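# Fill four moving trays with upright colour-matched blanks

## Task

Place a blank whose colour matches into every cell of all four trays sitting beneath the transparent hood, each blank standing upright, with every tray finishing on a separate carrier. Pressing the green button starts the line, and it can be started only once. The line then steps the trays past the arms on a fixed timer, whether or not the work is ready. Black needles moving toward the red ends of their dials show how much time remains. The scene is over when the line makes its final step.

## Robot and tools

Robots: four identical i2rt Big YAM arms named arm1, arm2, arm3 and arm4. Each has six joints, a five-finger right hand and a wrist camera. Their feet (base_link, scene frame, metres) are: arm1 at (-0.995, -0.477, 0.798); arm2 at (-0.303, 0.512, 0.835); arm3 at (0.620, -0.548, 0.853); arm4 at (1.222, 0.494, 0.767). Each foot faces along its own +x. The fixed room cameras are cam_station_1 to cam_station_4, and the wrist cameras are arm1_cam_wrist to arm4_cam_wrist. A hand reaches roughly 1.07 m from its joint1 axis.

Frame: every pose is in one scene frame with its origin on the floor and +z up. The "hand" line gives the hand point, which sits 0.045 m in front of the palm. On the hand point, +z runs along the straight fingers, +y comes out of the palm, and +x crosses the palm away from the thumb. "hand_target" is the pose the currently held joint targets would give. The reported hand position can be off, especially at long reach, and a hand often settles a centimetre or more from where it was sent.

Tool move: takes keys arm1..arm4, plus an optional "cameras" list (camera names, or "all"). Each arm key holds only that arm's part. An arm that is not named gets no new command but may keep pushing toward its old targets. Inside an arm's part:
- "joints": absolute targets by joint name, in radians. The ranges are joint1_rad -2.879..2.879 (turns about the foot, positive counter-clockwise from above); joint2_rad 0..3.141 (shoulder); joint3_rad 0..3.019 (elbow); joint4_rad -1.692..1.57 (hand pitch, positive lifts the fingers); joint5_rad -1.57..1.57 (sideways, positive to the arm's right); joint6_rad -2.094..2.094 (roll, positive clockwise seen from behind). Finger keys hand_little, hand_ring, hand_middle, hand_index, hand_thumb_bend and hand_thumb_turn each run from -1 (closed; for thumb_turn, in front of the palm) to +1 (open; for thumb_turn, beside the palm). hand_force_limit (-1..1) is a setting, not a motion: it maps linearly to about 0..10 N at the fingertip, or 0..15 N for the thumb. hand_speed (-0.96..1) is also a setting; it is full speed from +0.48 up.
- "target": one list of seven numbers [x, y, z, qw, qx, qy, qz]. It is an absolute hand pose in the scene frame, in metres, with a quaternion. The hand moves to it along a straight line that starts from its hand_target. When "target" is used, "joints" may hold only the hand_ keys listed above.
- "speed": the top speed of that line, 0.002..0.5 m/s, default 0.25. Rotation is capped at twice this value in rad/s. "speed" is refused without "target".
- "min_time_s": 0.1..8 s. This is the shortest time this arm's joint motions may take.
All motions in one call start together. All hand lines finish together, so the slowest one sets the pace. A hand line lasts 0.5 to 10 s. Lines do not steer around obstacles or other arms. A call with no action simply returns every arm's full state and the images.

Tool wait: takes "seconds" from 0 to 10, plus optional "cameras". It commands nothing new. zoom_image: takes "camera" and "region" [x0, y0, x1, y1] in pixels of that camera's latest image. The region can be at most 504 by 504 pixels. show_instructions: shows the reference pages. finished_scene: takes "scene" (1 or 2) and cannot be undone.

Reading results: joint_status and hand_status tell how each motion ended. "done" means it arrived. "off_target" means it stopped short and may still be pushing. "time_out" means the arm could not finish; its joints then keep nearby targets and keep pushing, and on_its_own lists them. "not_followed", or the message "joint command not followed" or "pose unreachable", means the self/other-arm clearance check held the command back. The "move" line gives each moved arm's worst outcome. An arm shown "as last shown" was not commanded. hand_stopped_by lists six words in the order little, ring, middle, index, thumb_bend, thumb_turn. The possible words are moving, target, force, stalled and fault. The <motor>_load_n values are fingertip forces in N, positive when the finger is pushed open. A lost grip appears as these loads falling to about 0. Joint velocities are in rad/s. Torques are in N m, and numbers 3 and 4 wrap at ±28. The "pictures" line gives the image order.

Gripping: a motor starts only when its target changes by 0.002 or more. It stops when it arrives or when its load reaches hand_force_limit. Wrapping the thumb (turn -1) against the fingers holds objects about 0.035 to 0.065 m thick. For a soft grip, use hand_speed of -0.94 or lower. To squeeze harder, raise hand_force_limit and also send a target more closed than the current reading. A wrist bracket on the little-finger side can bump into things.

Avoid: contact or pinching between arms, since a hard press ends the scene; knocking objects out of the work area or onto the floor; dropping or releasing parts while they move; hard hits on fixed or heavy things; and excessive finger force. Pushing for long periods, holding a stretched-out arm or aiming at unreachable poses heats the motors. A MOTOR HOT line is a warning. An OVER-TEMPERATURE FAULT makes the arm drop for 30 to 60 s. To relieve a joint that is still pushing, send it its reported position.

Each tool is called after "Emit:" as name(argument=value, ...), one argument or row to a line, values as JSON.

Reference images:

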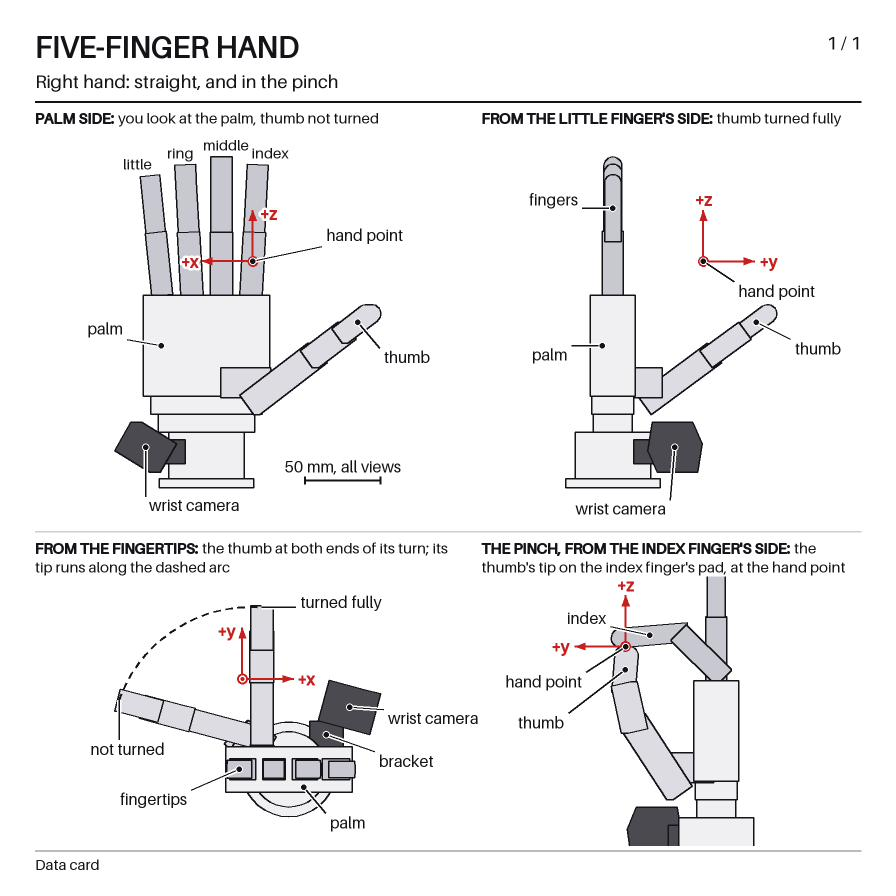

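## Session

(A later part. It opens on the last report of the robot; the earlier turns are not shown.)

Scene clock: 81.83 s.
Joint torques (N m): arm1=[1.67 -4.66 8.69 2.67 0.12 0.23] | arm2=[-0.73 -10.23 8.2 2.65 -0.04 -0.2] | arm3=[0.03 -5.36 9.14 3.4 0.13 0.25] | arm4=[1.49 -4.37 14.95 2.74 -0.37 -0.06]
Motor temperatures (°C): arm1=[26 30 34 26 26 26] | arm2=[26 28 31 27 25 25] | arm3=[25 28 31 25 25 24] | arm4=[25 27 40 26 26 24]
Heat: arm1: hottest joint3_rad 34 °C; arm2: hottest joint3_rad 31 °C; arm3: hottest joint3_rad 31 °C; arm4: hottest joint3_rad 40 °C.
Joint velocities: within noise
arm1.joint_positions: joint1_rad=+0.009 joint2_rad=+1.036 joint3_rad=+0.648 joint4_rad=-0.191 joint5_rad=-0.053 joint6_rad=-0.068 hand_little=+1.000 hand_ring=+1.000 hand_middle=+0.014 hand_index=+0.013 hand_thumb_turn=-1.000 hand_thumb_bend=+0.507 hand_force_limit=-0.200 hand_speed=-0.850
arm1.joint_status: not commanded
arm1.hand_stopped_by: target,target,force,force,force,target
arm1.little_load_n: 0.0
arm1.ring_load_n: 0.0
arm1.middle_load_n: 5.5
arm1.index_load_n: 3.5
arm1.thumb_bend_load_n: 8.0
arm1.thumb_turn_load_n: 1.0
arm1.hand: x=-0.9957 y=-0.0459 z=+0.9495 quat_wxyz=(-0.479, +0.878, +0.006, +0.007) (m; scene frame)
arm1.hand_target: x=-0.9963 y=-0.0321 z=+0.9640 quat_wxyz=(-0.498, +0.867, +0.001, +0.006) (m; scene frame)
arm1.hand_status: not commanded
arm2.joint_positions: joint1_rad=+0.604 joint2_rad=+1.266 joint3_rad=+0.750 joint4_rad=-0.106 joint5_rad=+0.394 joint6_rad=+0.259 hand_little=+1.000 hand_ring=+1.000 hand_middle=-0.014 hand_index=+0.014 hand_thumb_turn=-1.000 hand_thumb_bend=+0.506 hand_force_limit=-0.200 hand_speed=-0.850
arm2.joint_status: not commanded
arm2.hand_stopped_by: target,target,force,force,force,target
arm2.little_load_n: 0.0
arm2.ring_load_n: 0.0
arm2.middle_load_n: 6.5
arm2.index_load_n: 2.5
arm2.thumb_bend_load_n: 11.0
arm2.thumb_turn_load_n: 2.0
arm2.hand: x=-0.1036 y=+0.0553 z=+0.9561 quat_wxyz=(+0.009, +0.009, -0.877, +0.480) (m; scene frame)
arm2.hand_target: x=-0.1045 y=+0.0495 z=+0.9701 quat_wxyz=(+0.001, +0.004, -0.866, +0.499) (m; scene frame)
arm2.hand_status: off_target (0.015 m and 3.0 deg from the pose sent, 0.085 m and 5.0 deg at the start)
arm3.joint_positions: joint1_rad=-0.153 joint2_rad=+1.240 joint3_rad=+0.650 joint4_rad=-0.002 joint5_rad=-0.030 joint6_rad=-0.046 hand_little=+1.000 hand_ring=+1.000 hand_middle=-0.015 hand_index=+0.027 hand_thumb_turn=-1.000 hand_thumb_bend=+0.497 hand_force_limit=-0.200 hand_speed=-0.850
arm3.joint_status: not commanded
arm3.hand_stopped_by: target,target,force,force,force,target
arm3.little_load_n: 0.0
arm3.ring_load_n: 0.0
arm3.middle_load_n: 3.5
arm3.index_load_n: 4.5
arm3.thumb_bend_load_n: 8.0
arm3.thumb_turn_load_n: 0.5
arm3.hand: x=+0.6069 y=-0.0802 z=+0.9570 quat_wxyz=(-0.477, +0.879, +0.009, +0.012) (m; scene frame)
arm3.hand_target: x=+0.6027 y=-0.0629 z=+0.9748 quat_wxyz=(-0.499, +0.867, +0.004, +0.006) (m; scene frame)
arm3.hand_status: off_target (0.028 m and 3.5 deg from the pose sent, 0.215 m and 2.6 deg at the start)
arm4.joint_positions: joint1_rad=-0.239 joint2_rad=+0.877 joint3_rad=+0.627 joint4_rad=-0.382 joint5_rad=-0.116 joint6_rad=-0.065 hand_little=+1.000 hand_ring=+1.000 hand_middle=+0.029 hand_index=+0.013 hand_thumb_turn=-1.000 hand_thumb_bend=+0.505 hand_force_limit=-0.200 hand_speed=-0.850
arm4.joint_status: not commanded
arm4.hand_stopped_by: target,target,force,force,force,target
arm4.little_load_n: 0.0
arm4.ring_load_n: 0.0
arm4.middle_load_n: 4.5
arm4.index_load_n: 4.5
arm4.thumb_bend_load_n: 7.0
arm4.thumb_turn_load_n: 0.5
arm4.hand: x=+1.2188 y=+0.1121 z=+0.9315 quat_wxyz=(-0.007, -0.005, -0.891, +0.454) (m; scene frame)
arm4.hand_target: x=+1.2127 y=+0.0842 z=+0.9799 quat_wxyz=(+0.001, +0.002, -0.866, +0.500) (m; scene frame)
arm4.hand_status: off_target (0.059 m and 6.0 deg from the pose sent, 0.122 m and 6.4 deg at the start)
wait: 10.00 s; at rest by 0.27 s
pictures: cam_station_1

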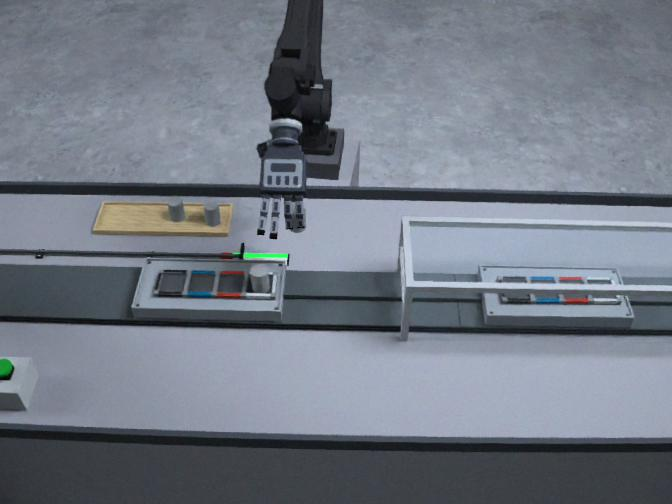

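Moving as predicted. Wait until ~87.3.

Emit:
wait(
  seconds=5.4,
  cameras=["arm1_cam_wrist","arm2_cam_wrist","cam_station_1","cam_station_2"],
)

Emit:
zoom_image(
  camera="cam_station_1",
  region=[170, 250, 340, 330],
)

Emit:
zoom_image(
  camera="cam_station_2",
  region=[200, 240, 400, 340],
)

Scene clock: 87.47 s.
Joint torques (N m): arm1=[1.73 -4.72 8.69 2.67 0.12 0.23] | arm2=[-0.73 -10.23 8.2 2.65 -0.04 -0.2] | arm3=[0.03 -5.42 9.14 3.4 0.13 0.25] | arm4=[0.79 -4.07 15.06 2.82 -0.33 0]
Motor temperatures (°C): arm1=[26 30 34 26 26 26] | arm2=[26 28 31 27 25 25] | arm3=[24 28 32 25 25 24] | arm4=[25 27 41 26 26 24]
Heat: arm1: hottest joint3_rad 34 °C; arm2: hottest joint3_rad 31 °C; arm3: hottest joint3_rad 32 °C; arm4: hottest joint3_rad 41 °C.
Joint velocities: within noise
arm1.joint_positions: joint1_rad=+0.009 joint2_rad=+1.036 joint3_rad=+0.648 joint4_rad=-0.191 joint5_rad=-0.053 joint6_rad=-0.068 hand_little=+1.000 hand_ring=+1.000 hand_middle=+0.014 hand_index=+0.013 hand_thumb_turn=-1.000 hand_thumb_bend=+0.507 hand_force_limit=-0.200 hand_speed=-0.850
arm1.joint_status: not commanded
arm1.hand_stopped_by: target,target,force,force,force,target
arm1.little_load_n: 0.0
arm1.ring_load_n: 0.0
arm1.middle_load_n: 5.5
arm1.index_load_n: 3.5
arm1.thumb_bend_load_n: 8.0
arm1.thumb_turn_load_n: 1.0
arm1.hand: x=-0.9957 y=-0.0459 z=+0.9495 quat_wxyz=(-0.479, +0.878, +0.006, +0.007) (m; scene frame)
arm1.hand_target: x=-0.9963 y=-0.0321 z=+0.9640 quat_wxyz=(-0.498, +0.867, +0.001, +0.006) (m; scene frame)
arm1.hand_status: not commanded
arm2.joint_positions: joint1_rad=+0.604 joint2_rad=+1.266 joint3_rad=+0.750 joint4_rad=-0.106 joint5_rad=+0.394 joint6_rad=+0.259 hand_little=+1.000 hand_ring=+1.000 hand_middle=-0.014 hand_index=+0.014 hand_thumb_turn=-1.000 hand_thumb_bend=+0.506 hand_force_limit=-0.200 hand_speed=-0.850
arm2.joint_status: not commanded
arm2.hand_stopped_by: target,target,force,force,force,target
arm2.little_load_n: 0.0
arm2.ring_load_n: 0.0
arm2.middle_load_n: 6.5
arm2.index_load_n: 2.5
arm2.thumb_bend_load_n: 11.5
arm2.thumb_turn_load_n: 2.0
arm2.hand: x=-0.1036 y=+0.0553 z=+0.9561 quat_wxyz=(+0.009, +0.009, -0.877, +0.480) (m; scene frame)
arm2.hand_target: x=-0.1045 y=+0.0495 z=+0.9701 quat_wxyz=(+0.001, +0.004, -0.866, +0.499) (m; scene frame)
arm2.hand_status: off_target (0.015 m and 3.0 deg from the pose sent, 0.085 m and 5.0 deg at the start)
arm3.joint_positions: joint1_rad=-0.153 joint2_rad=+1.240 joint3_rad=+0.650 joint4_rad=-0.002 joint5_rad=-0.030 joint6_rad=-0.046 hand_little=+1.000 hand_ring=+1.000 hand_middle=-0.015 hand_index=+0.027 hand_thumb_turn=-1.000 hand_thumb_bend=+0.497 hand_force_limit=-0.200 hand_speed=-0.850
arm3.joint_status: not commanded
arm3.hand_stopped_by: target,target,force,force,force,target
arm3.little_load_n: 0.0
arm3.ring_load_n: 0.0
arm3.middle_load_n: 3.5
arm3.index_load_n: 4.5
arm3.thumb_bend_load_n: 8.5
arm3.thumb_turn_load_n: 1.0
arm3.hand: x=+0.6069 y=-0.0802 z=+0.9570 quat_wxyz=(-0.477, +0.879, +0.009, +0.012) (m; scene frame)
arm3.hand_target: x=+0.6027 y=-0.0629 z=+0.9748 quat_wxyz=(-0.499, +0.867, +0.004, +0.006) (m; scene frame)
arm3.hand_status: off_target (0.028 m and 3.5 deg from the pose sent, 0.215 m and 2.6 deg at the start)
arm4.joint_positions: joint1_rad=-0.239 joint2_rad=+0.877 joint3_rad=+0.627 joint4_rad=-0.382 joint5_rad=-0.116 joint6_rad=-0.065 hand_little=+1.000 hand_ring=+1.000 hand_middle=+0.029 hand_index=+0.013 hand_thumb_turn=-1.000 hand_thumb_bend=+0.505 hand_force_limit=-0.200 hand_speed=-0.850
arm4.joint_status: not commanded
arm4.hand_stopped_by: target,target,force,force,force,target
arm4.little_load_n: 0.0
arm4.ring_load_n: 0.0
arm4.middle_load_n: 4.5
arm4.index_load_n: 4.5
arm4.thumb_bend_load_n: 7.0
arm4.thumb_turn_load_n: 0.5
arm4.hand: x=+1.2188 y=+0.1121 z=+0.9315 quat_wxyz=(-0.007, -0.005, -0.891, +0.454) (m; scene frame)
arm4.hand_target: x=+1.2127 y=+0.0842 z=+0.9799 quat_wxyz=(+0.001, +0.002, -0.866, +0.500) (m; scene frame)
arm4.hand_status: off_target (0.059 m and 6.0 deg from the pose sent, 0.122 m and 6.4 deg at the start)
wait: 5.40 s; at rest by 0.03 s
pictures: arm1_cam_wrist, arm2_cam_wrist, cam_station_1, cam_station_2
camera_calibration:
arm1_cam_wrist: T_world_to_cam=[[0.20766, -0.54856, -0.809913, 0.95183], [-0.910516, -0.411025, 0.0449359, -0.946183], [-0.357545, 0.728107, -0.584826, 0.348509], [0, 0, 0, 1]] pos_world=[-0.934564, -0.120521, 1.01723]
arm2_cam_wrist: T_world_to_cam=[[-0.323427, 0.455444, -0.829437, 0.737351], [0.858945, 0.509061, -0.055408, 0.130064], [0.396999, -0.730361, -0.555846, 0.726898], [0, 0, 0, 1]] pos_world=[-0.161816, 0.128865, 1.02284]

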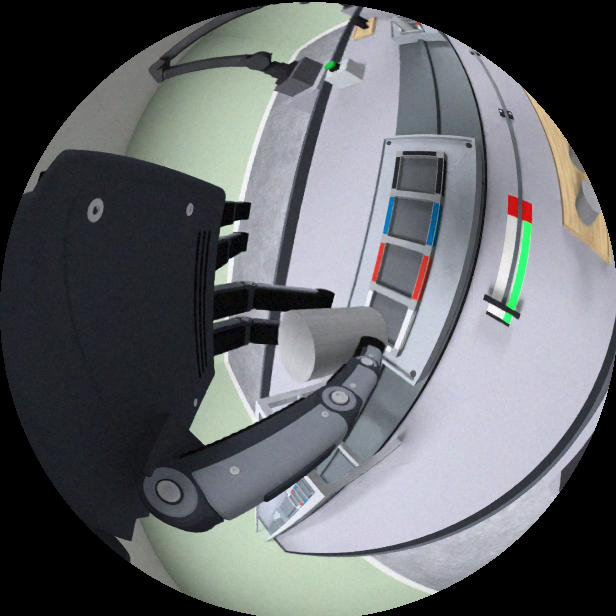

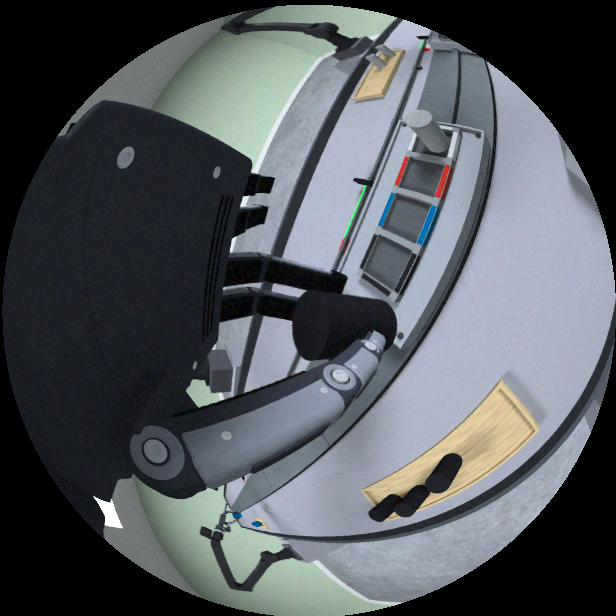

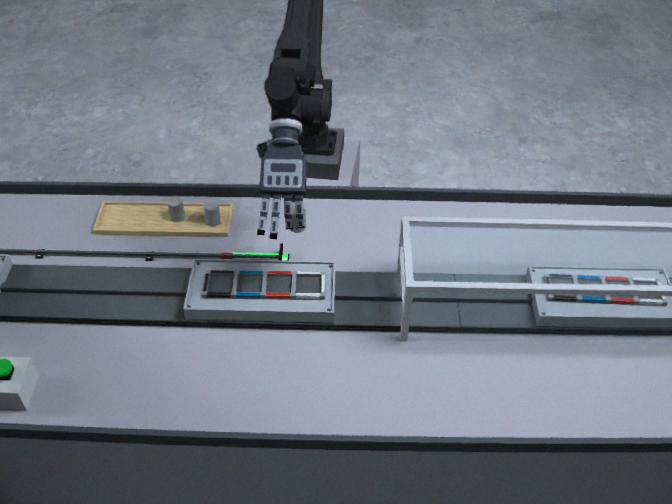

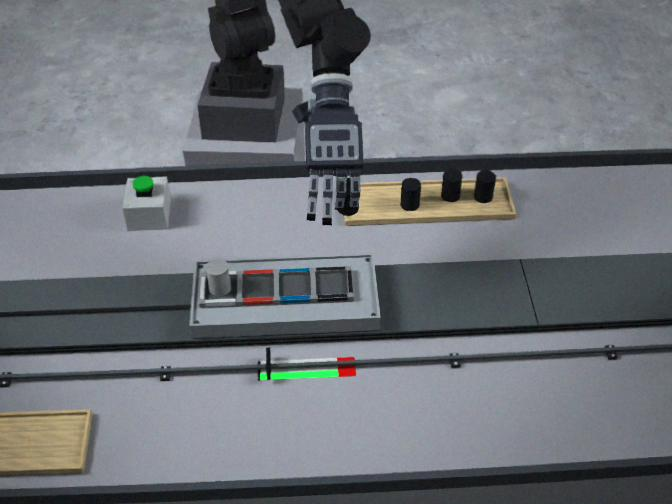

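Scaled by 2.965.

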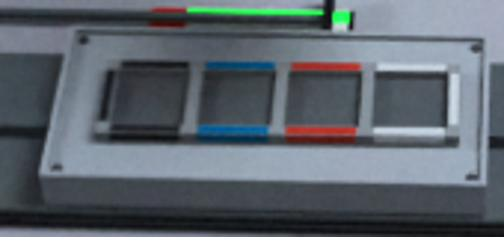

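Scaled by 2.520.

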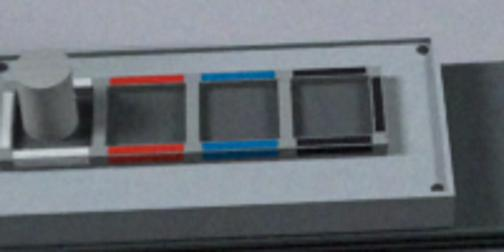

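Emit:
move(
  arm1={"target":[-1.003,0.006,0.925,0.5,-0.866,0,0],"speed":0.12},
  arm2={"target":[-0.106,-0.012,0.947,0,0,-0.866,0.5],"speed":0.12},
  cameras=["arm1_cam_wrist","arm2_cam_wrist","cam_station_1","cam_station_2"],
)

Emit:
zoom_image(
  camera="cam_station_1",
  region=[170, 250, 340, 330],
)

Emit:
zoom_image(
  camera="cam_station_2",
  region=[200, 240, 400, 340],
)

Scene clock: 89.20 s.
Joint torques (N m): arm1=[2.02 -6.42 8.47 2.69 0.12 0.23] | arm2=[-0.73 -9.88 13.37 2.61 -0.06 -0.21] | arm3=[0.03 -5.36 9.16 3.4 0.13 0.25] | arm4=[1.38 -5.07 15.17 2.66 -0.31 0]
Motor temperatures (°C): arm1=[26 30 34 26 26 26] | arm2=[26 28 31 27 25 25] | arm3=[24 28 32 25 25 24] | arm4=[25 27 41 26 26 24]
Heat: arm1: hottest joint3_rad 34 °C; arm2: hottest joint3_rad 31 °C; arm3: hottest joint3_rad 32 °C; arm4: hottest joint3_rad 41 °C.
move: arm1 off_target; arm2 off_target
Joint velocities: within noise
arm1.joint_positions: joint1_rad=+0.015 joint2_rad=+1.207 joint3_rad=+0.648 joint4_rad=-0.021 joint5_rad=-0.046 joint6_rad=-0.050 hand_little=+1.000 hand_ring=+1.000 hand_middle=+0.014 hand_index=+0.013 hand_thumb_turn=-1.000 hand_thumb_bend=+0.507 hand_force_limit=-0.200 hand_speed=-0.850
arm1.joint_status: not commanded
arm1.hand_stopped_by: target,target,force,force,force,target
arm1.little_load_n: 0.0
arm1.ring_load_n: 0.0
arm1.middle_load_n: 5.5
arm1.index_load_n: 3.5
arm1.thumb_bend_load_n: 8.0
arm1.thumb_turn_load_n: 1.0
arm1.hand: x=-0.9960 y=-0.0119 z=+0.9091 quat_wxyz=(-0.479, +0.878, -0.001, +0.005) (m; scene frame)
arm1.hand_target: x=-0.9984 y=+0.0045 z=+0.9251 quat_wxyz=(-0.500, +0.866, -0.005, +0.002) (m; scene frame)
arm1.hand_status: off_target (0.025 m and 2.9 deg from the pose sent, 0.058 m and 2.9 deg at the start)
arm2.joint_positions: joint1_rad=+0.537 joint2_rad=+1.419 joint3_rad=+0.779 joint4_rad=-0.006 joint5_rad=+0.340 joint6_rad=+0.232 hand_little=+1.000 hand_ring=+1.000 hand_middle=-0.014 hand_index=+0.014 hand_thumb_turn=-1.000 hand_thumb_bend=+0.506 hand_force_limit=-0.200 hand_speed=-0.850
arm2.joint_status: not commanded
arm2.hand_stopped_by: target,target,force,force,force,target
arm2.little_load_n: 0.0
arm2.ring_load_n: 0.0
arm2.middle_load_n: 6.5
arm2.index_load_n: 2.5
arm2.thumb_bend_load_n: 11.0
arm2.thumb_turn_load_n: 1.5
arm2.hand: x=-0.1158 y=+0.0209 z=+0.9133 quat_wxyz=(+0.013, +0.006, -0.885, +0.464) (m; scene frame)
arm2.hand_target: x=-0.1066 y=-0.0091 z=+0.9476 quat_wxyz=(+0.000, -0.001, -0.866, +0.500) (m; scene frame)
arm2.hand_status: off_target (0.048 m and 4.9 deg from the pose sent, 0.068 m and 3.0 deg at the start)
arm3, arm4: as last shown
arm3.index_load_n: 4.0
arm3.thumb_bend_load_n: 8.0
arm4.index_load_n: 5.0
arm4.thumb_bend_load_n: 7.5
pictures: arm1_cam_wrist, arm2_cam_wrist, cam_station_1, cam_station_2
camera_calibration:
arm1_cam_wrist: T_world_to_cam=[[0.19271, -0.551984, -0.81128, 0.924112], [-0.914119, -0.401549, 0.05607, -0.94427], [-0.356719, 0.730802, -0.581962, 0.298241], [0, 0, 0, 1]] pos_world=[-0.934873, -0.0870311, 0.976224]
arm2_cam_wrist: T_world_to_cam=[[-0.322847, 0.487831, -0.811043, 0.69615], [0.863521, 0.502609, -0.0414248, 0.143656], [0.387429, -0.713726, -0.583518, 0.706754], [0, 0, 0, 1]] pos_world=[-0.173117, 0.092623, 0.982962]

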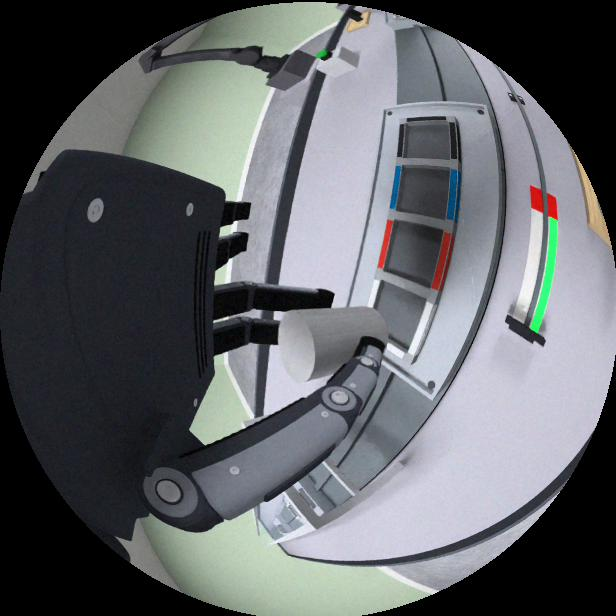

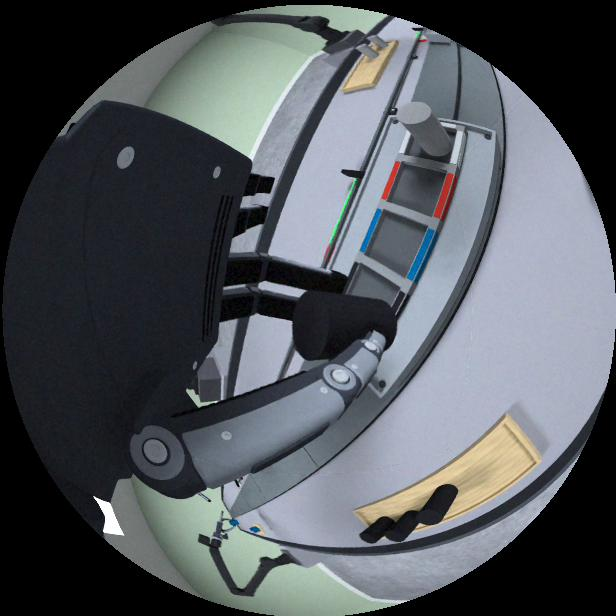

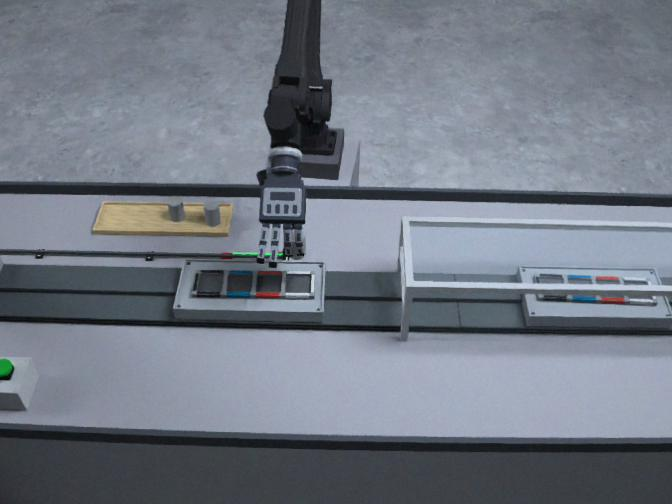

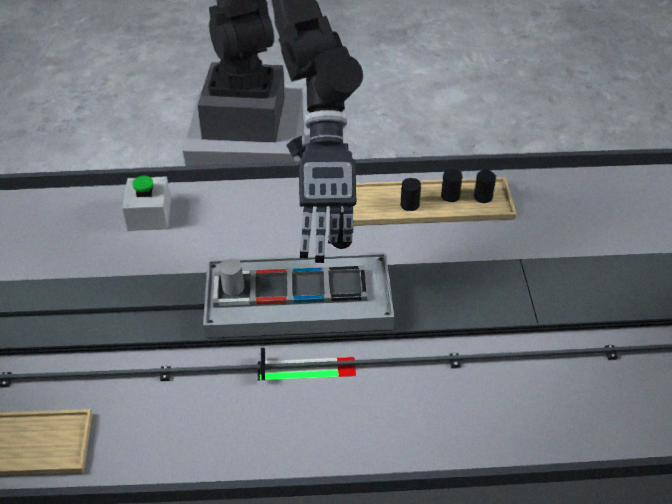

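Scaled by 2.965.

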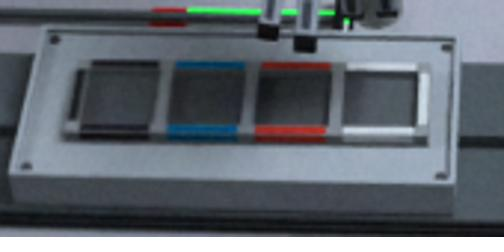

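Scaled by 2.520.

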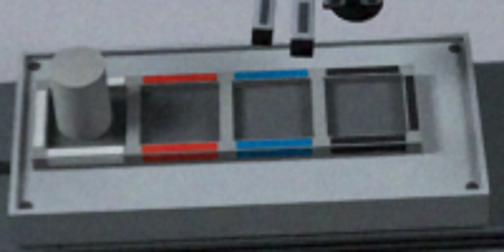

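Emit:
move(
  arm1={"target":[-1.0035,0.019,0.866,0.5105,-0.8599,0,0],"speed":0.12},
  arm2={"target":[-0.114,-0.034,0.891,0,0,-0.8599,0.5105],"speed":0.12},
  cameras=["cam_station_1","cam_station_2","arm2_cam_wrist"],
)

Emit:
zoom_image(
  camera="cam_station_1",
  region=[270, 265, 330, 305],
)

Emit:
zoom_image(
  camera="cam_station_2",
  region=[310, 260, 370, 310],
)

Scene clock: 91.60 s.
Joint torques (N m): arm1=[2.02 -7.53 6.31 2.71 0.1 0.24] | arm2=[-0.79 -11.93 9.72 2.73 -0.08 -0.18] | arm3=[-0.03 -5.42 9.14 3.4 0.13 0.25] | arm4=[1.26 -4.54 15.08 2.78 -0.29 -0.03]
Motor temperatures (°C): arm1=[26 30 34 26 26 26] | arm2=[26 28 31 27 25 25] | arm3=[24 28 32 25 25 24] | arm4=[25 27 42 26 26 24]
Heat: arm1: hottest joint3_rad 34 °C; arm2: hottest joint3_rad 31 °C; arm3: hottest joint3_rad 32 °C; arm4: hottest joint3_rad 42 °C.
move: arm1 off_target; arm2 off_target
Joint velocities: within noise
arm1.joint_positions: joint1_rad=+0.026 joint2_rad=+1.372 joint3_rad=+0.599 joint4_rad=+0.235 joint5_rad=-0.046 joint6_rad=-0.050 hand_little=+1.000 hand_ring=+1.000 hand_middle=+0.014 hand_index=+0.013 hand_thumb_turn=-1.000 hand_thumb_bend=+0.507 hand_force_limit=-0.200 hand_speed=-0.850
arm1.joint_status: not commanded
arm1.hand_stopped_by: target,target,force,force,force,target
arm1.little_load_n: 0.0
arm1.ring_load_n: -0.5
arm1.middle_load_n: 5.5
arm1.index_load_n: 3.5
arm1.thumb_bend_load_n: 8.0
arm1.thumb_turn_load_n: 1.0
arm1.hand: x=-1.0002 y=+0.0092 z=+0.8602 quat_wxyz=(-0.497, +0.867, +0.004, +0.003) (m; scene frame)
arm1.hand_target: x=-1.0037 y=+0.0179 z=+0.8659 quat_wxyz=(-0.510, +0.860, +0.001, +0.000) (m; scene frame)
arm1.hand_status: off_target (0.012 m and 1.8 deg from the pose sent, 0.054 m and 4.2 deg at the start)
arm2.joint_positions: joint1_rad=+0.506 joint2_rad=+1.579 joint3_rad=+0.779 joint4_rad=+0.210 joint5_rad=+0.317 joint6_rad=+0.204 hand_little=+1.000 hand_ring=+1.000 hand_middle=-0.014 hand_index=+0.014 hand_thumb_turn=-1.000 hand_thumb_bend=+0.506 hand_force_limit=-0.200 hand_speed=-0.850
arm2.joint_status: not commanded
arm2.hand_stopped_by: target,target,force,force,force,target
arm2.little_load_n: 0.0
arm2.ring_load_n: 0.0
arm2.middle_load_n: 6.5
arm2.index_load_n: 2.5
arm2.thumb_bend_load_n: 11.5
arm2.thumb_turn_load_n: 2.0
arm2.hand: x=-0.1171 y=-0.0126 z=+0.8709 quat_wxyz=(+0.007, +0.005, -0.874, +0.485) (m; scene frame)
arm2.hand_target: x=-0.1136 y=-0.0326 z=+0.8914 quat_wxyz=(+0.000, +0.000, -0.860, +0.511) (m; scene frame)
arm2.hand_status: off_target (0.030 m and 3.5 deg from the pose sent, 0.059 m and 6.3 deg at the start)
arm3, arm4: as last shown
arm3.little_load_n: -0.5
arm3.middle_load_n: 4.0
arm3.index_load_n: 4.5
arm3.thumb_turn_load_n: 0.5
arm4.index_load_n: 4.5
arm4.thumb_bend_load_n: 7.0
pictures: arm2_cam_wrist, cam_station_1, cam_station_2
camera_calibration:
arm2_cam_wrist: T_world_to_cam=[[-0.315725, 0.447642, -0.836621, 0.700273], [0.862053, 0.503738, -0.0557925, 0.172194], [0.396463, -0.738826, -0.544934, 0.625678], [0, 0, 0, 1]] pos_world=[-0.175404, 0.0620549, 0.936423]

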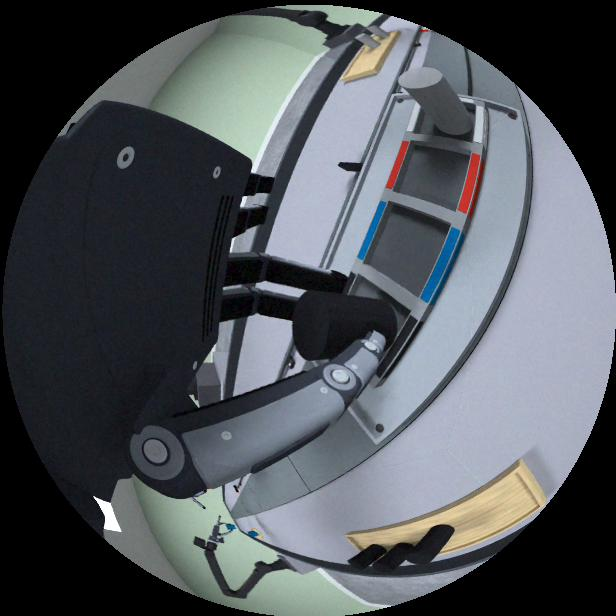

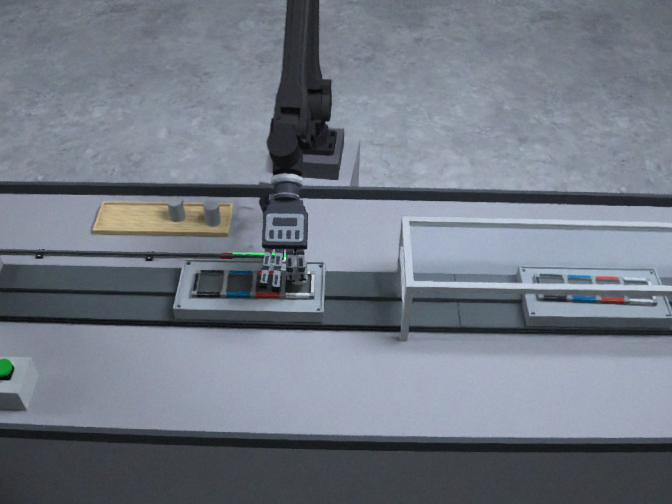

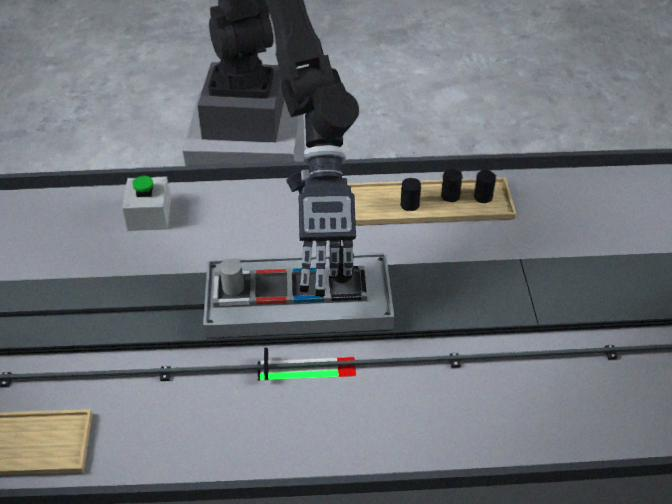

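Scaled by 8.400.

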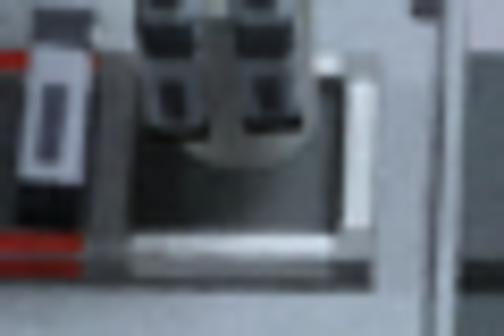

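Scaled by 8.400.

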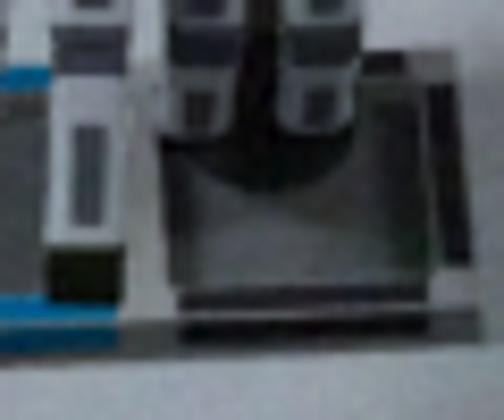

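Emit:
move(
  arm1={"target":[-1.001,0.0135,0.8475,0.5105,-0.8599,0,0],"speed":0.08},
  arm2={"target":[-0.107,-0.0295,0.871,0,0,-0.8599,0.5105],"speed":0.08},
  cameras=["cam_station_1","cam_station_2"],
)

Emit:
zoom_image(
  camera="cam_station_1",
  region=[270, 265, 330, 305],
)

Emit:
zoom_image(
  camera="cam_station_2",
  region=[310, 260, 370, 310],
)

Scene clock: 94.60 s.
Joint torques (N m): arm1=[1.38 -7.59 5.85 2.74 -0.17 0.2] | arm2=[0.62 -11.99 7.87 2.76 0.2 -0.09] | arm3=[0.03 -5.42 9.14 3.38 0.13 0.25] | arm4=[0.79 -4.07 15.08 2.71 -0.35 -0.03]
Motor temperatures (°C): arm1=[26 30 35 26 26 26] | arm2=[26 28 31 27 25 25] | arm3=[24 28 32 25 25 24] | arm4=[25 27 42 26 26 24]
Heat: arm1: hottest joint3_rad 35 °C; arm2: hottest joint3_rad 31 °C; arm3: hottest joint3_rad 32 °C; arm4: hottest joint3_rad 42 °C.
move: arm1 done; arm2 off_target
Joint velocities: within noise
arm1.joint_positions: joint1_rad=+0.026 joint2_rad=+1.407 joint3_rad=+0.570 joint4_rad=+0.303 joint5_rad=-0.046 joint6_rad=-0.050 hand_little=+1.000 hand_ring=+1.000 hand_middle=+0.014 hand_index=+0.013 hand_thumb_turn=-1.000 hand_thumb_bend=+0.507 hand_force_limit=-0.200 hand_speed=-0.850
arm1.joint_status: not commanded
arm1.hand_stopped_by: target,target,force,force,force,target
arm1.little_load_n: -0.5
arm1.ring_load_n: 0.0
arm1.middle_load_n: 5.5
arm1.index_load_n: 3.5
arm1.thumb_bend_load_n: 8.0
arm1.thumb_turn_load_n: 1.0
arm1.hand: x=-1.0006 y=+0.0057 z=+0.8438 quat_wxyz=(-0.499, +0.867, +0.004, +0.003) (m; scene frame)
arm1.hand_target: x=-1.0010 y=+0.0133 z=+0.8480 quat_wxyz=(-0.510, +0.860, +0.000, +0.000) (m; scene frame)
arm1.hand_status: done (0.009 m and 1.7 deg from the pose sent, 0.013 m and 1.8 deg at the start)
arm2.joint_positions: joint1_rad=+0.506 joint2_rad=+1.619 joint3_rad=+0.779 joint4_rad=+0.267 joint5_rad=+0.327 joint6_rad=+0.204 hand_little=+1.000 hand_ring=+1.000 hand_middle=-0.014 hand_index=+0.014 hand_thumb_turn=-1.000 hand_thumb_bend=+0.506 hand_force_limit=-0.200 hand_speed=-0.850
arm2.joint_status: not commanded
arm2.hand_stopped_by: target,target,force,force,force,target
arm2.little_load_n: 0.0
arm2.ring_load_n: 0.0
arm2.middle_load_n: 6.5
arm2.index_load_n: 2.5
arm2.thumb_bend_load_n: 11.5
arm2.thumb_turn_load_n: 2.0
arm2.hand: x=-0.1164 y=-0.0198 z=+0.8608 quat_wxyz=(+0.009, +0.001, -0.870, +0.493) (m; scene frame)
arm2.hand_target: x=-0.1079 y=-0.0294 z=+0.8712 quat_wxyz=(+0.001, -0.001, -0.860, +0.510) (m; scene frame)
arm2.hand_status: off_target (0.017 m and 2.5 deg from the pose sent, 0.020 m and 3.5 deg at the start)
arm3, arm4: as last shown
arm3.little_load_n: 0.0
arm3.middle_load_n: 3.5
arm3.index_load_n: 4.0
arm3.thumb_turn_load_n: 1.0
arm4.middle_load_n: 4.0
arm4.thumb_bend_load_n: 7.5
pictures: cam_station_1, cam_station_2

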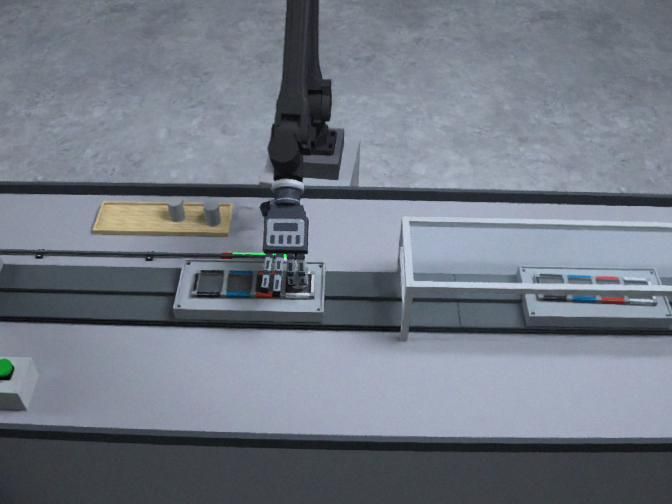

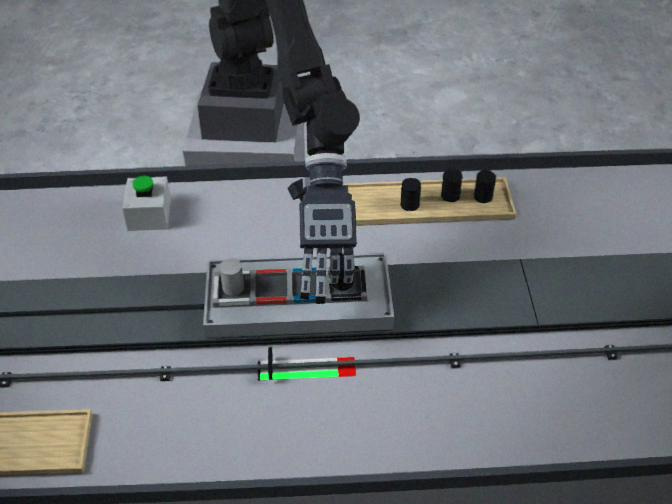

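Scaled by 8.400.

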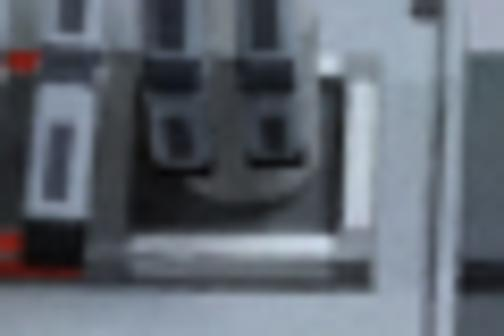

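Scaled by 8.400.

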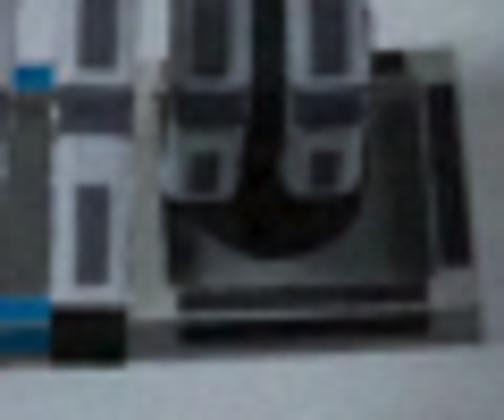

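Emit:
move(
  arm1={"target":[-1.0005,0.0125,0.8405,0.5105,-0.8599,0,0],"speed":0.06},
  arm2={"target":[-0.1015,-0.0345,0.878,0,0,-0.8599,0.5105],"speed":0.08},
  cameras=["cam_station_1","cam_station_2"],
)

Emit:
zoom_image(
  camera="cam_station_1",
  region=[270, 265, 330, 305],
)

Emit:
zoom_image(
  camera="cam_station_2",
  region=[310, 260, 370, 310],
)

Scene clock: 99.67 s.
Joint torques (N m): arm1=[1.26 -7.53 5.67 2.74 -0.18 0.19] | arm2=[0.62 -12.22 9.99 1.69 0.23 -0.05] | arm3=[0.03 -5.36 9.14 3.4 0.13 0.25] | arm4=[1.03 -4.84 15.08 2.58 -0.32 -0.05]
Motor temperatures (°C): arm1=[26 30 35 26 26 26] | arm2=[26 28 31 27 25 25] | arm3=[24 28 32 25 25 24] | arm4=[25 27 42 26 26 24]
Heat: arm1: hottest joint3_rad 35 °C; arm2: hottest joint3_rad 31 °C; arm3: hottest joint3_rad 32 °C; arm4: hottest joint3_rad 42 °C.
move: arm1 done; arm2 off_target
Joint velocities: within noise
arm1.joint_positions: joint1_rad=+0.026 joint2_rad=+1.425 joint3_rad=+0.563 joint4_rad=+0.332 joint5_rad=-0.047 joint6_rad=-0.050 hand_little=+1.000 hand_ring=+1.000 hand_middle=+0.014 hand_index=+0.013 hand_thumb_turn=-1.000 hand_thumb_bend=+0.507 hand_force_limit=-0.200 hand_speed=-0.850
arm1.joint_status: not commanded
arm1.hand_stopped_by: target,target,force,force,force,target
arm1.little_load_n: 0.0
arm1.ring_load_n: 0.0
arm1.middle_load_n: 5.5
arm1.index_load_n: 3.0
arm1.thumb_bend_load_n: 8.0
arm1.thumb_turn_load_n: 1.0
arm1.hand: x=-1.0009 y=+0.0059 z=+0.8377 quat_wxyz=(-0.500, +0.866, +0.004, +0.003) (m; scene frame)
arm1.hand_target: x=-1.0005 y=+0.0129 z=+0.8410 quat_wxyz=(-0.511, +0.860, +0.000, +0.000) (m; scene frame)
arm1.hand_status: done (0.007 m and 1.5 deg from the pose sent, 0.007 m and 1.7 deg at the start)
arm2.joint_positions: joint1_rad=+0.506 joint2_rad=+1.619 joint3_rad=+0.779 joint4_rad=+0.267 joint5_rad=+0.331 joint6_rad=+0.204 hand_little=+1.000 hand_ring=+1.000 hand_middle=-0.014 hand_index=+0.014 hand_thumb_turn=-1.000 hand_thumb_bend=+0.506 hand_force_limit=-0.200 hand_speed=-0.850
arm2.joint_status: not commanded
arm2.hand_stopped_by: target,target,force,force,force,target
arm2.little_load_n: 0.0
arm2.ring_load_n: 0.0
arm2.middle_load_n: 6.5
arm2.index_load_n: 2.5
arm2.thumb_bend_load_n: 11.5
arm2.thumb_turn_load_n: 2.0
arm2.hand: x=-0.1172 y=-0.0200 z=+0.8608 quat_wxyz=(+0.010, +0.000, -0.870, +0.493) (m; scene frame)
arm2.hand_target: x=-0.1063 y=-0.0355 z=+0.8782 quat_wxyz=(+0.002, -0.003, -0.860, +0.511) (m; scene frame)
arm2.hand_status: off_target (0.027 m and 2.6 deg from the pose sent, 0.027 m and 2.5 deg at the start)
arm3, arm4: as last shown
arm3.middle_load_n: 4.0
arm3.index_load_n: 4.5
arm4.middle_load_n: 4.5
pictures: cam_station_1, cam_station_2

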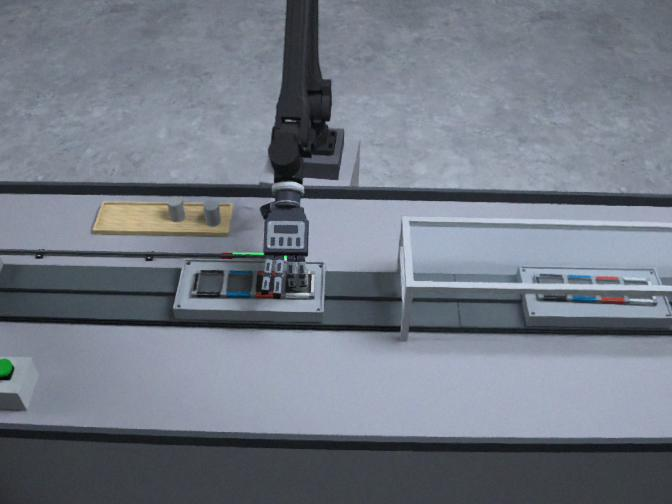

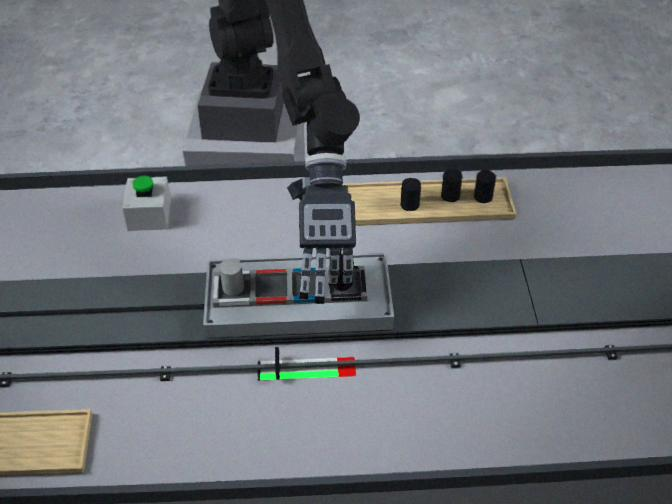

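Scaled by 8.400.

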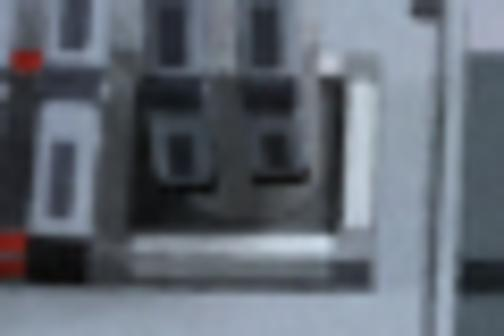

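Scaled by 8.400.

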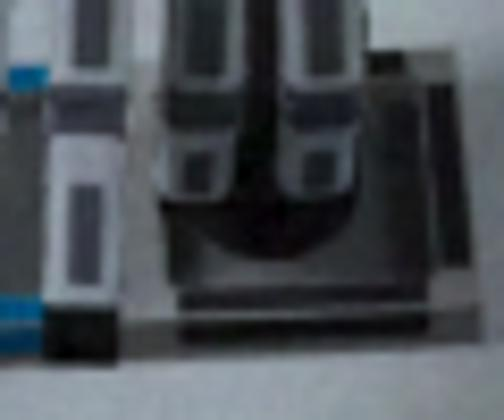

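Emit:
move(
  arm1={"target":[-1.0005,0.012,0.8365,0.5105,-0.8599,0,0],"speed":0.06},
  arm2={"target":[-0.094,-0.045,0.905,0,0,-0.8599,0.5105],"speed":0.12},
)

Emit:
move(
  arm1={"joints":{"hand_speed":-0.8,"hand_index":0.35,"hand_middle":0.35,"hand_thumb_bend":0.7}},
  arm2={"target":[-0.107,-0.037,0.878,0,0,-0.8599,0.5105],"speed":0.08},
  cameras=["cam_station_1","cam_station_2"],
)

Emit:
zoom_image(
  camera="cam_station_2",
  region=[310, 260, 370, 310],
)

Scene clock: 101.40 s.
Joint torques (N m): arm1=[1.2 -7.24 5.44 2.63 -0.16 0.19] | arm2=[0.5 -14.45 12.04 0.83 0.24 -0.02] | arm3=[-0.03 -5.42 9.14 3.4 0.13 0.25] | arm4=[0.73 -4.72 14.89 2.66 -0.37 0.02]
Motor temperatures (°C): arm1=[26 30 35 26 26 26] | arm2=[26 28 31 27 25 25] | arm3=[24 28 32 25 25 24] | arm4=[25 27 42 26 26 24]
Heat: arm1: hottest joint3_rad 35 °C; arm2: hottest joint3_rad 31 °C; arm3: hottest joint3_rad 32 °C; arm4: hottest joint3_rad 42 °C.
move: arm1 done; arm2 off_target
Joint velocities: within noise
arm1.joint_positions: joint1_rad=+0.026 joint2_rad=+1.430 joint3_rad=+0.560 joint4_rad=+0.349 joint5_rad=-0.047 joint6_rad=-0.050 hand_little=+1.000 hand_ring=+1.000 hand_middle=+0.014 hand_index=+0.013 hand_thumb_turn=-1.000 hand_thumb_bend=+0.507 hand_force_limit=-0.200 hand_speed=-0.850
arm1.joint_status: not commanded
arm1.hand_stopped_by: target,target,force,force,force,target
arm1.little_load_n: 0.0
arm1.ring_load_n: 0.0
arm1.middle_load_n: 5.5
arm1.index_load_n: 3.5
arm1.thumb_bend_load_n: 7.5
arm1.thumb_turn_load_n: 1.0
arm1.hand: x=-1.0009 y=+0.0072 z=+0.8375 quat_wxyz=(-0.504, +0.864, +0.004, +0.003) (m; scene frame)
arm1.hand_target: x=-1.0004 y=+0.0119 z=+0.8369 quat_wxyz=(-0.510, +0.860, +0.000, +0.000) (m; scene frame)
arm1.hand_status: done (0.005 m and 1.0 deg from the pose sent, 0.006 m and 1.5 deg at the start)
arm2.joint_positions: joint1_rad=+0.531 joint2_rad=+1.611 joint3_rad=+0.818 joint4_rad=+0.200 joint5_rad=+0.336 joint6_rad=+0.204 hand_little=+1.000 hand_ring=+1.000 hand_middle=-0.014 hand_index=+0.014 hand_thumb_turn=-1.000 hand_thumb_bend=+0.506 hand_force_limit=-0.200 hand_speed=-0.850
arm2.joint_status: not commanded
arm2.hand_stopped_by: target,target,force,force,force,target
arm2.little_load_n: 0.0
arm2.ring_load_n: -0.5
arm2.middle_load_n: 6.5
arm2.index_load_n: 2.5
arm2.thumb_bend_load_n: 11.0
arm2.thumb_turn_load_n: 2.0
arm2.hand: x=-0.1027 y=-0.0209 z=+0.8691 quat_wxyz=(+0.010, +0.012, -0.874, +0.485) (m; scene frame)
arm2.hand_target: x=-0.0892 y=-0.0418 z=+0.9043 quat_wxyz=(-0.002, +0.004, -0.860, +0.510) (m; scene frame)
arm2.hand_status: off_target (0.044 m and 3.8 deg from the pose sent, 0.056 m and 2.6 deg at the start)
arm3, arm4: as last shown
arm3.little_load_n: -0.5
arm3.thumb_bend_load_n: 8.5
arm3.thumb_turn_load_n: 0.5
arm4.thumb_bend_load_n: 7.0
arm4.thumb_turn_load_n: 0.0
pictures: none

Scene clock: 102.57 s.
Joint torques (N m): arm1=[1.2 -7.3 5.45 2.45 -0.14 0.19] | arm2=[-0.67 -12.45 7.05 2.76 -0.08 -0.12] | arm3=[0.03 -5.36 9.14 3.4 0.13 0.25] | arm4=[0.91 -4.78 14.91 2.71 -0.38 -0.01]
Motor temperatures (°C): arm1=[26 30 34 26 26 26] | arm2=[26 28 31 27 25 25] | arm3=[24 28 32 25 25 24] | arm4=[25 27 42 26 26 24]
Heat: arm1: hottest joint3_rad 34 °C; arm2: hottest joint3_rad 31 °C; arm3: hottest joint3_rad 32 °C; arm4: hottest joint3_rad 42 °C.
move: arm1 done; arm2 done
Joint velocities: within noise
arm1.joint_positions: joint1_rad=+0.026 joint2_rad=+1.431 joint3_rad=+0.558 joint4_rad=+0.355 joint5_rad=-0.047 joint6_rad=-0.050 hand_little=+1.000 hand_ring=+1.000 hand_middle=+0.350 hand_index=+0.350 hand_thumb_turn=-1.000 hand_thumb_bend=+0.700 hand_force_limit=-0.200 hand_speed=-0.800
arm1.joint_status: all done
arm1.hand_stopped_by: target,target,target,target,target,target
arm1.little_load_n: 0.0
arm1.ring_load_n: 0.0
arm1.middle_load_n: 0.0
arm1.index_load_n: 0.0
arm1.thumb_bend_load_n: 0.5
arm1.thumb_turn_load_n: 0.0
arm1.hand: x=-1.0008 y=+0.0075 z=+0.8374 quat_wxyz=(-0.505, +0.863, +0.004, +0.003) (m; scene frame)
arm1.hand_target: x=-1.0003 y=+0.0113 z=+0.8359 quat_wxyz=(-0.510, +0.860, +0.000, +0.000) (m; scene frame)
arm1.hand_status: not commanded
arm2.joint_positions: joint1_rad=+0.517 joint2_rad=+1.620 joint3_rad=+0.818 joint4_rad=+0.241 joint5_rad=+0.328 joint6_rad=+0.204 hand_little=+1.000 hand_ring=+1.000 hand_middle=-0.014 hand_index=+0.014 hand_thumb_turn=-1.000 hand_thumb_bend=+0.506 hand_force_limit=-0.200 hand_speed=-0.850
arm2.joint_status: not commanded
arm2.hand_stopped_by: target,target,force,force,force,target
arm2.little_load_n: 0.0
arm2.ring_load_n: 0.0
arm2.middle_load_n: 6.5
arm2.index_load_n: 2.0
arm2.thumb_bend_load_n: 11.0
arm2.thumb_turn_load_n: 2.0
arm2.hand: x=-0.1059 y=-0.0298 z=+0.8722 quat_wxyz=(+0.005, +0.004, -0.868, +0.497) (m; scene frame)
arm2.hand_target: x=-0.1067 y=-0.0368 z=+0.8776 quat_wxyz=(+0.000, +0.000, -0.860, +0.510) (m; scene frame)
arm2.hand_status: done (0.009 m and 1.9 deg from the pose sent, 0.019 m and 3.8 deg at the start)
arm3, arm4: as last shown
arm3.little_load_n: 0.0
arm3.middle_load_n: 3.5
arm3.thumb_bend_load_n: 8.0
arm4.ring_load_n: -0.5
arm4.thumb_bend_load_n: 7.5
arm4.thumb_turn_load_n: 0.5
pictures: cam_station_1, cam_station_2

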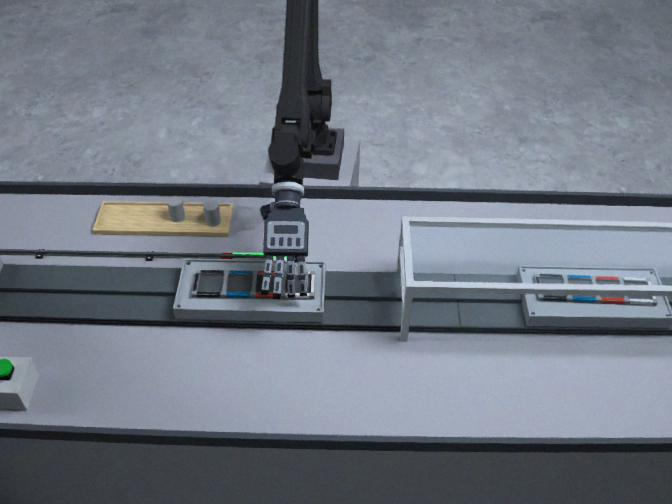

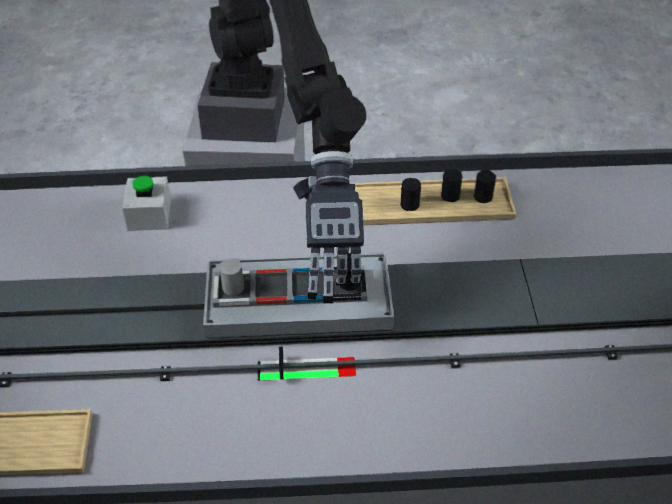

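Scaled by 8.400.

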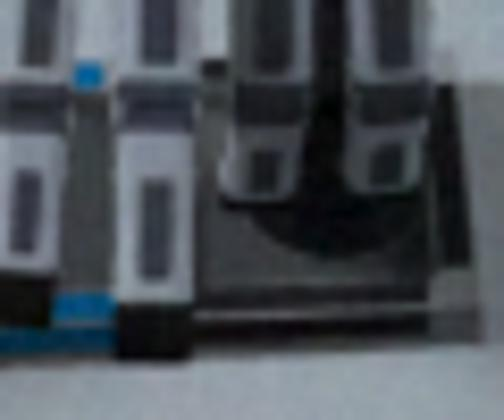

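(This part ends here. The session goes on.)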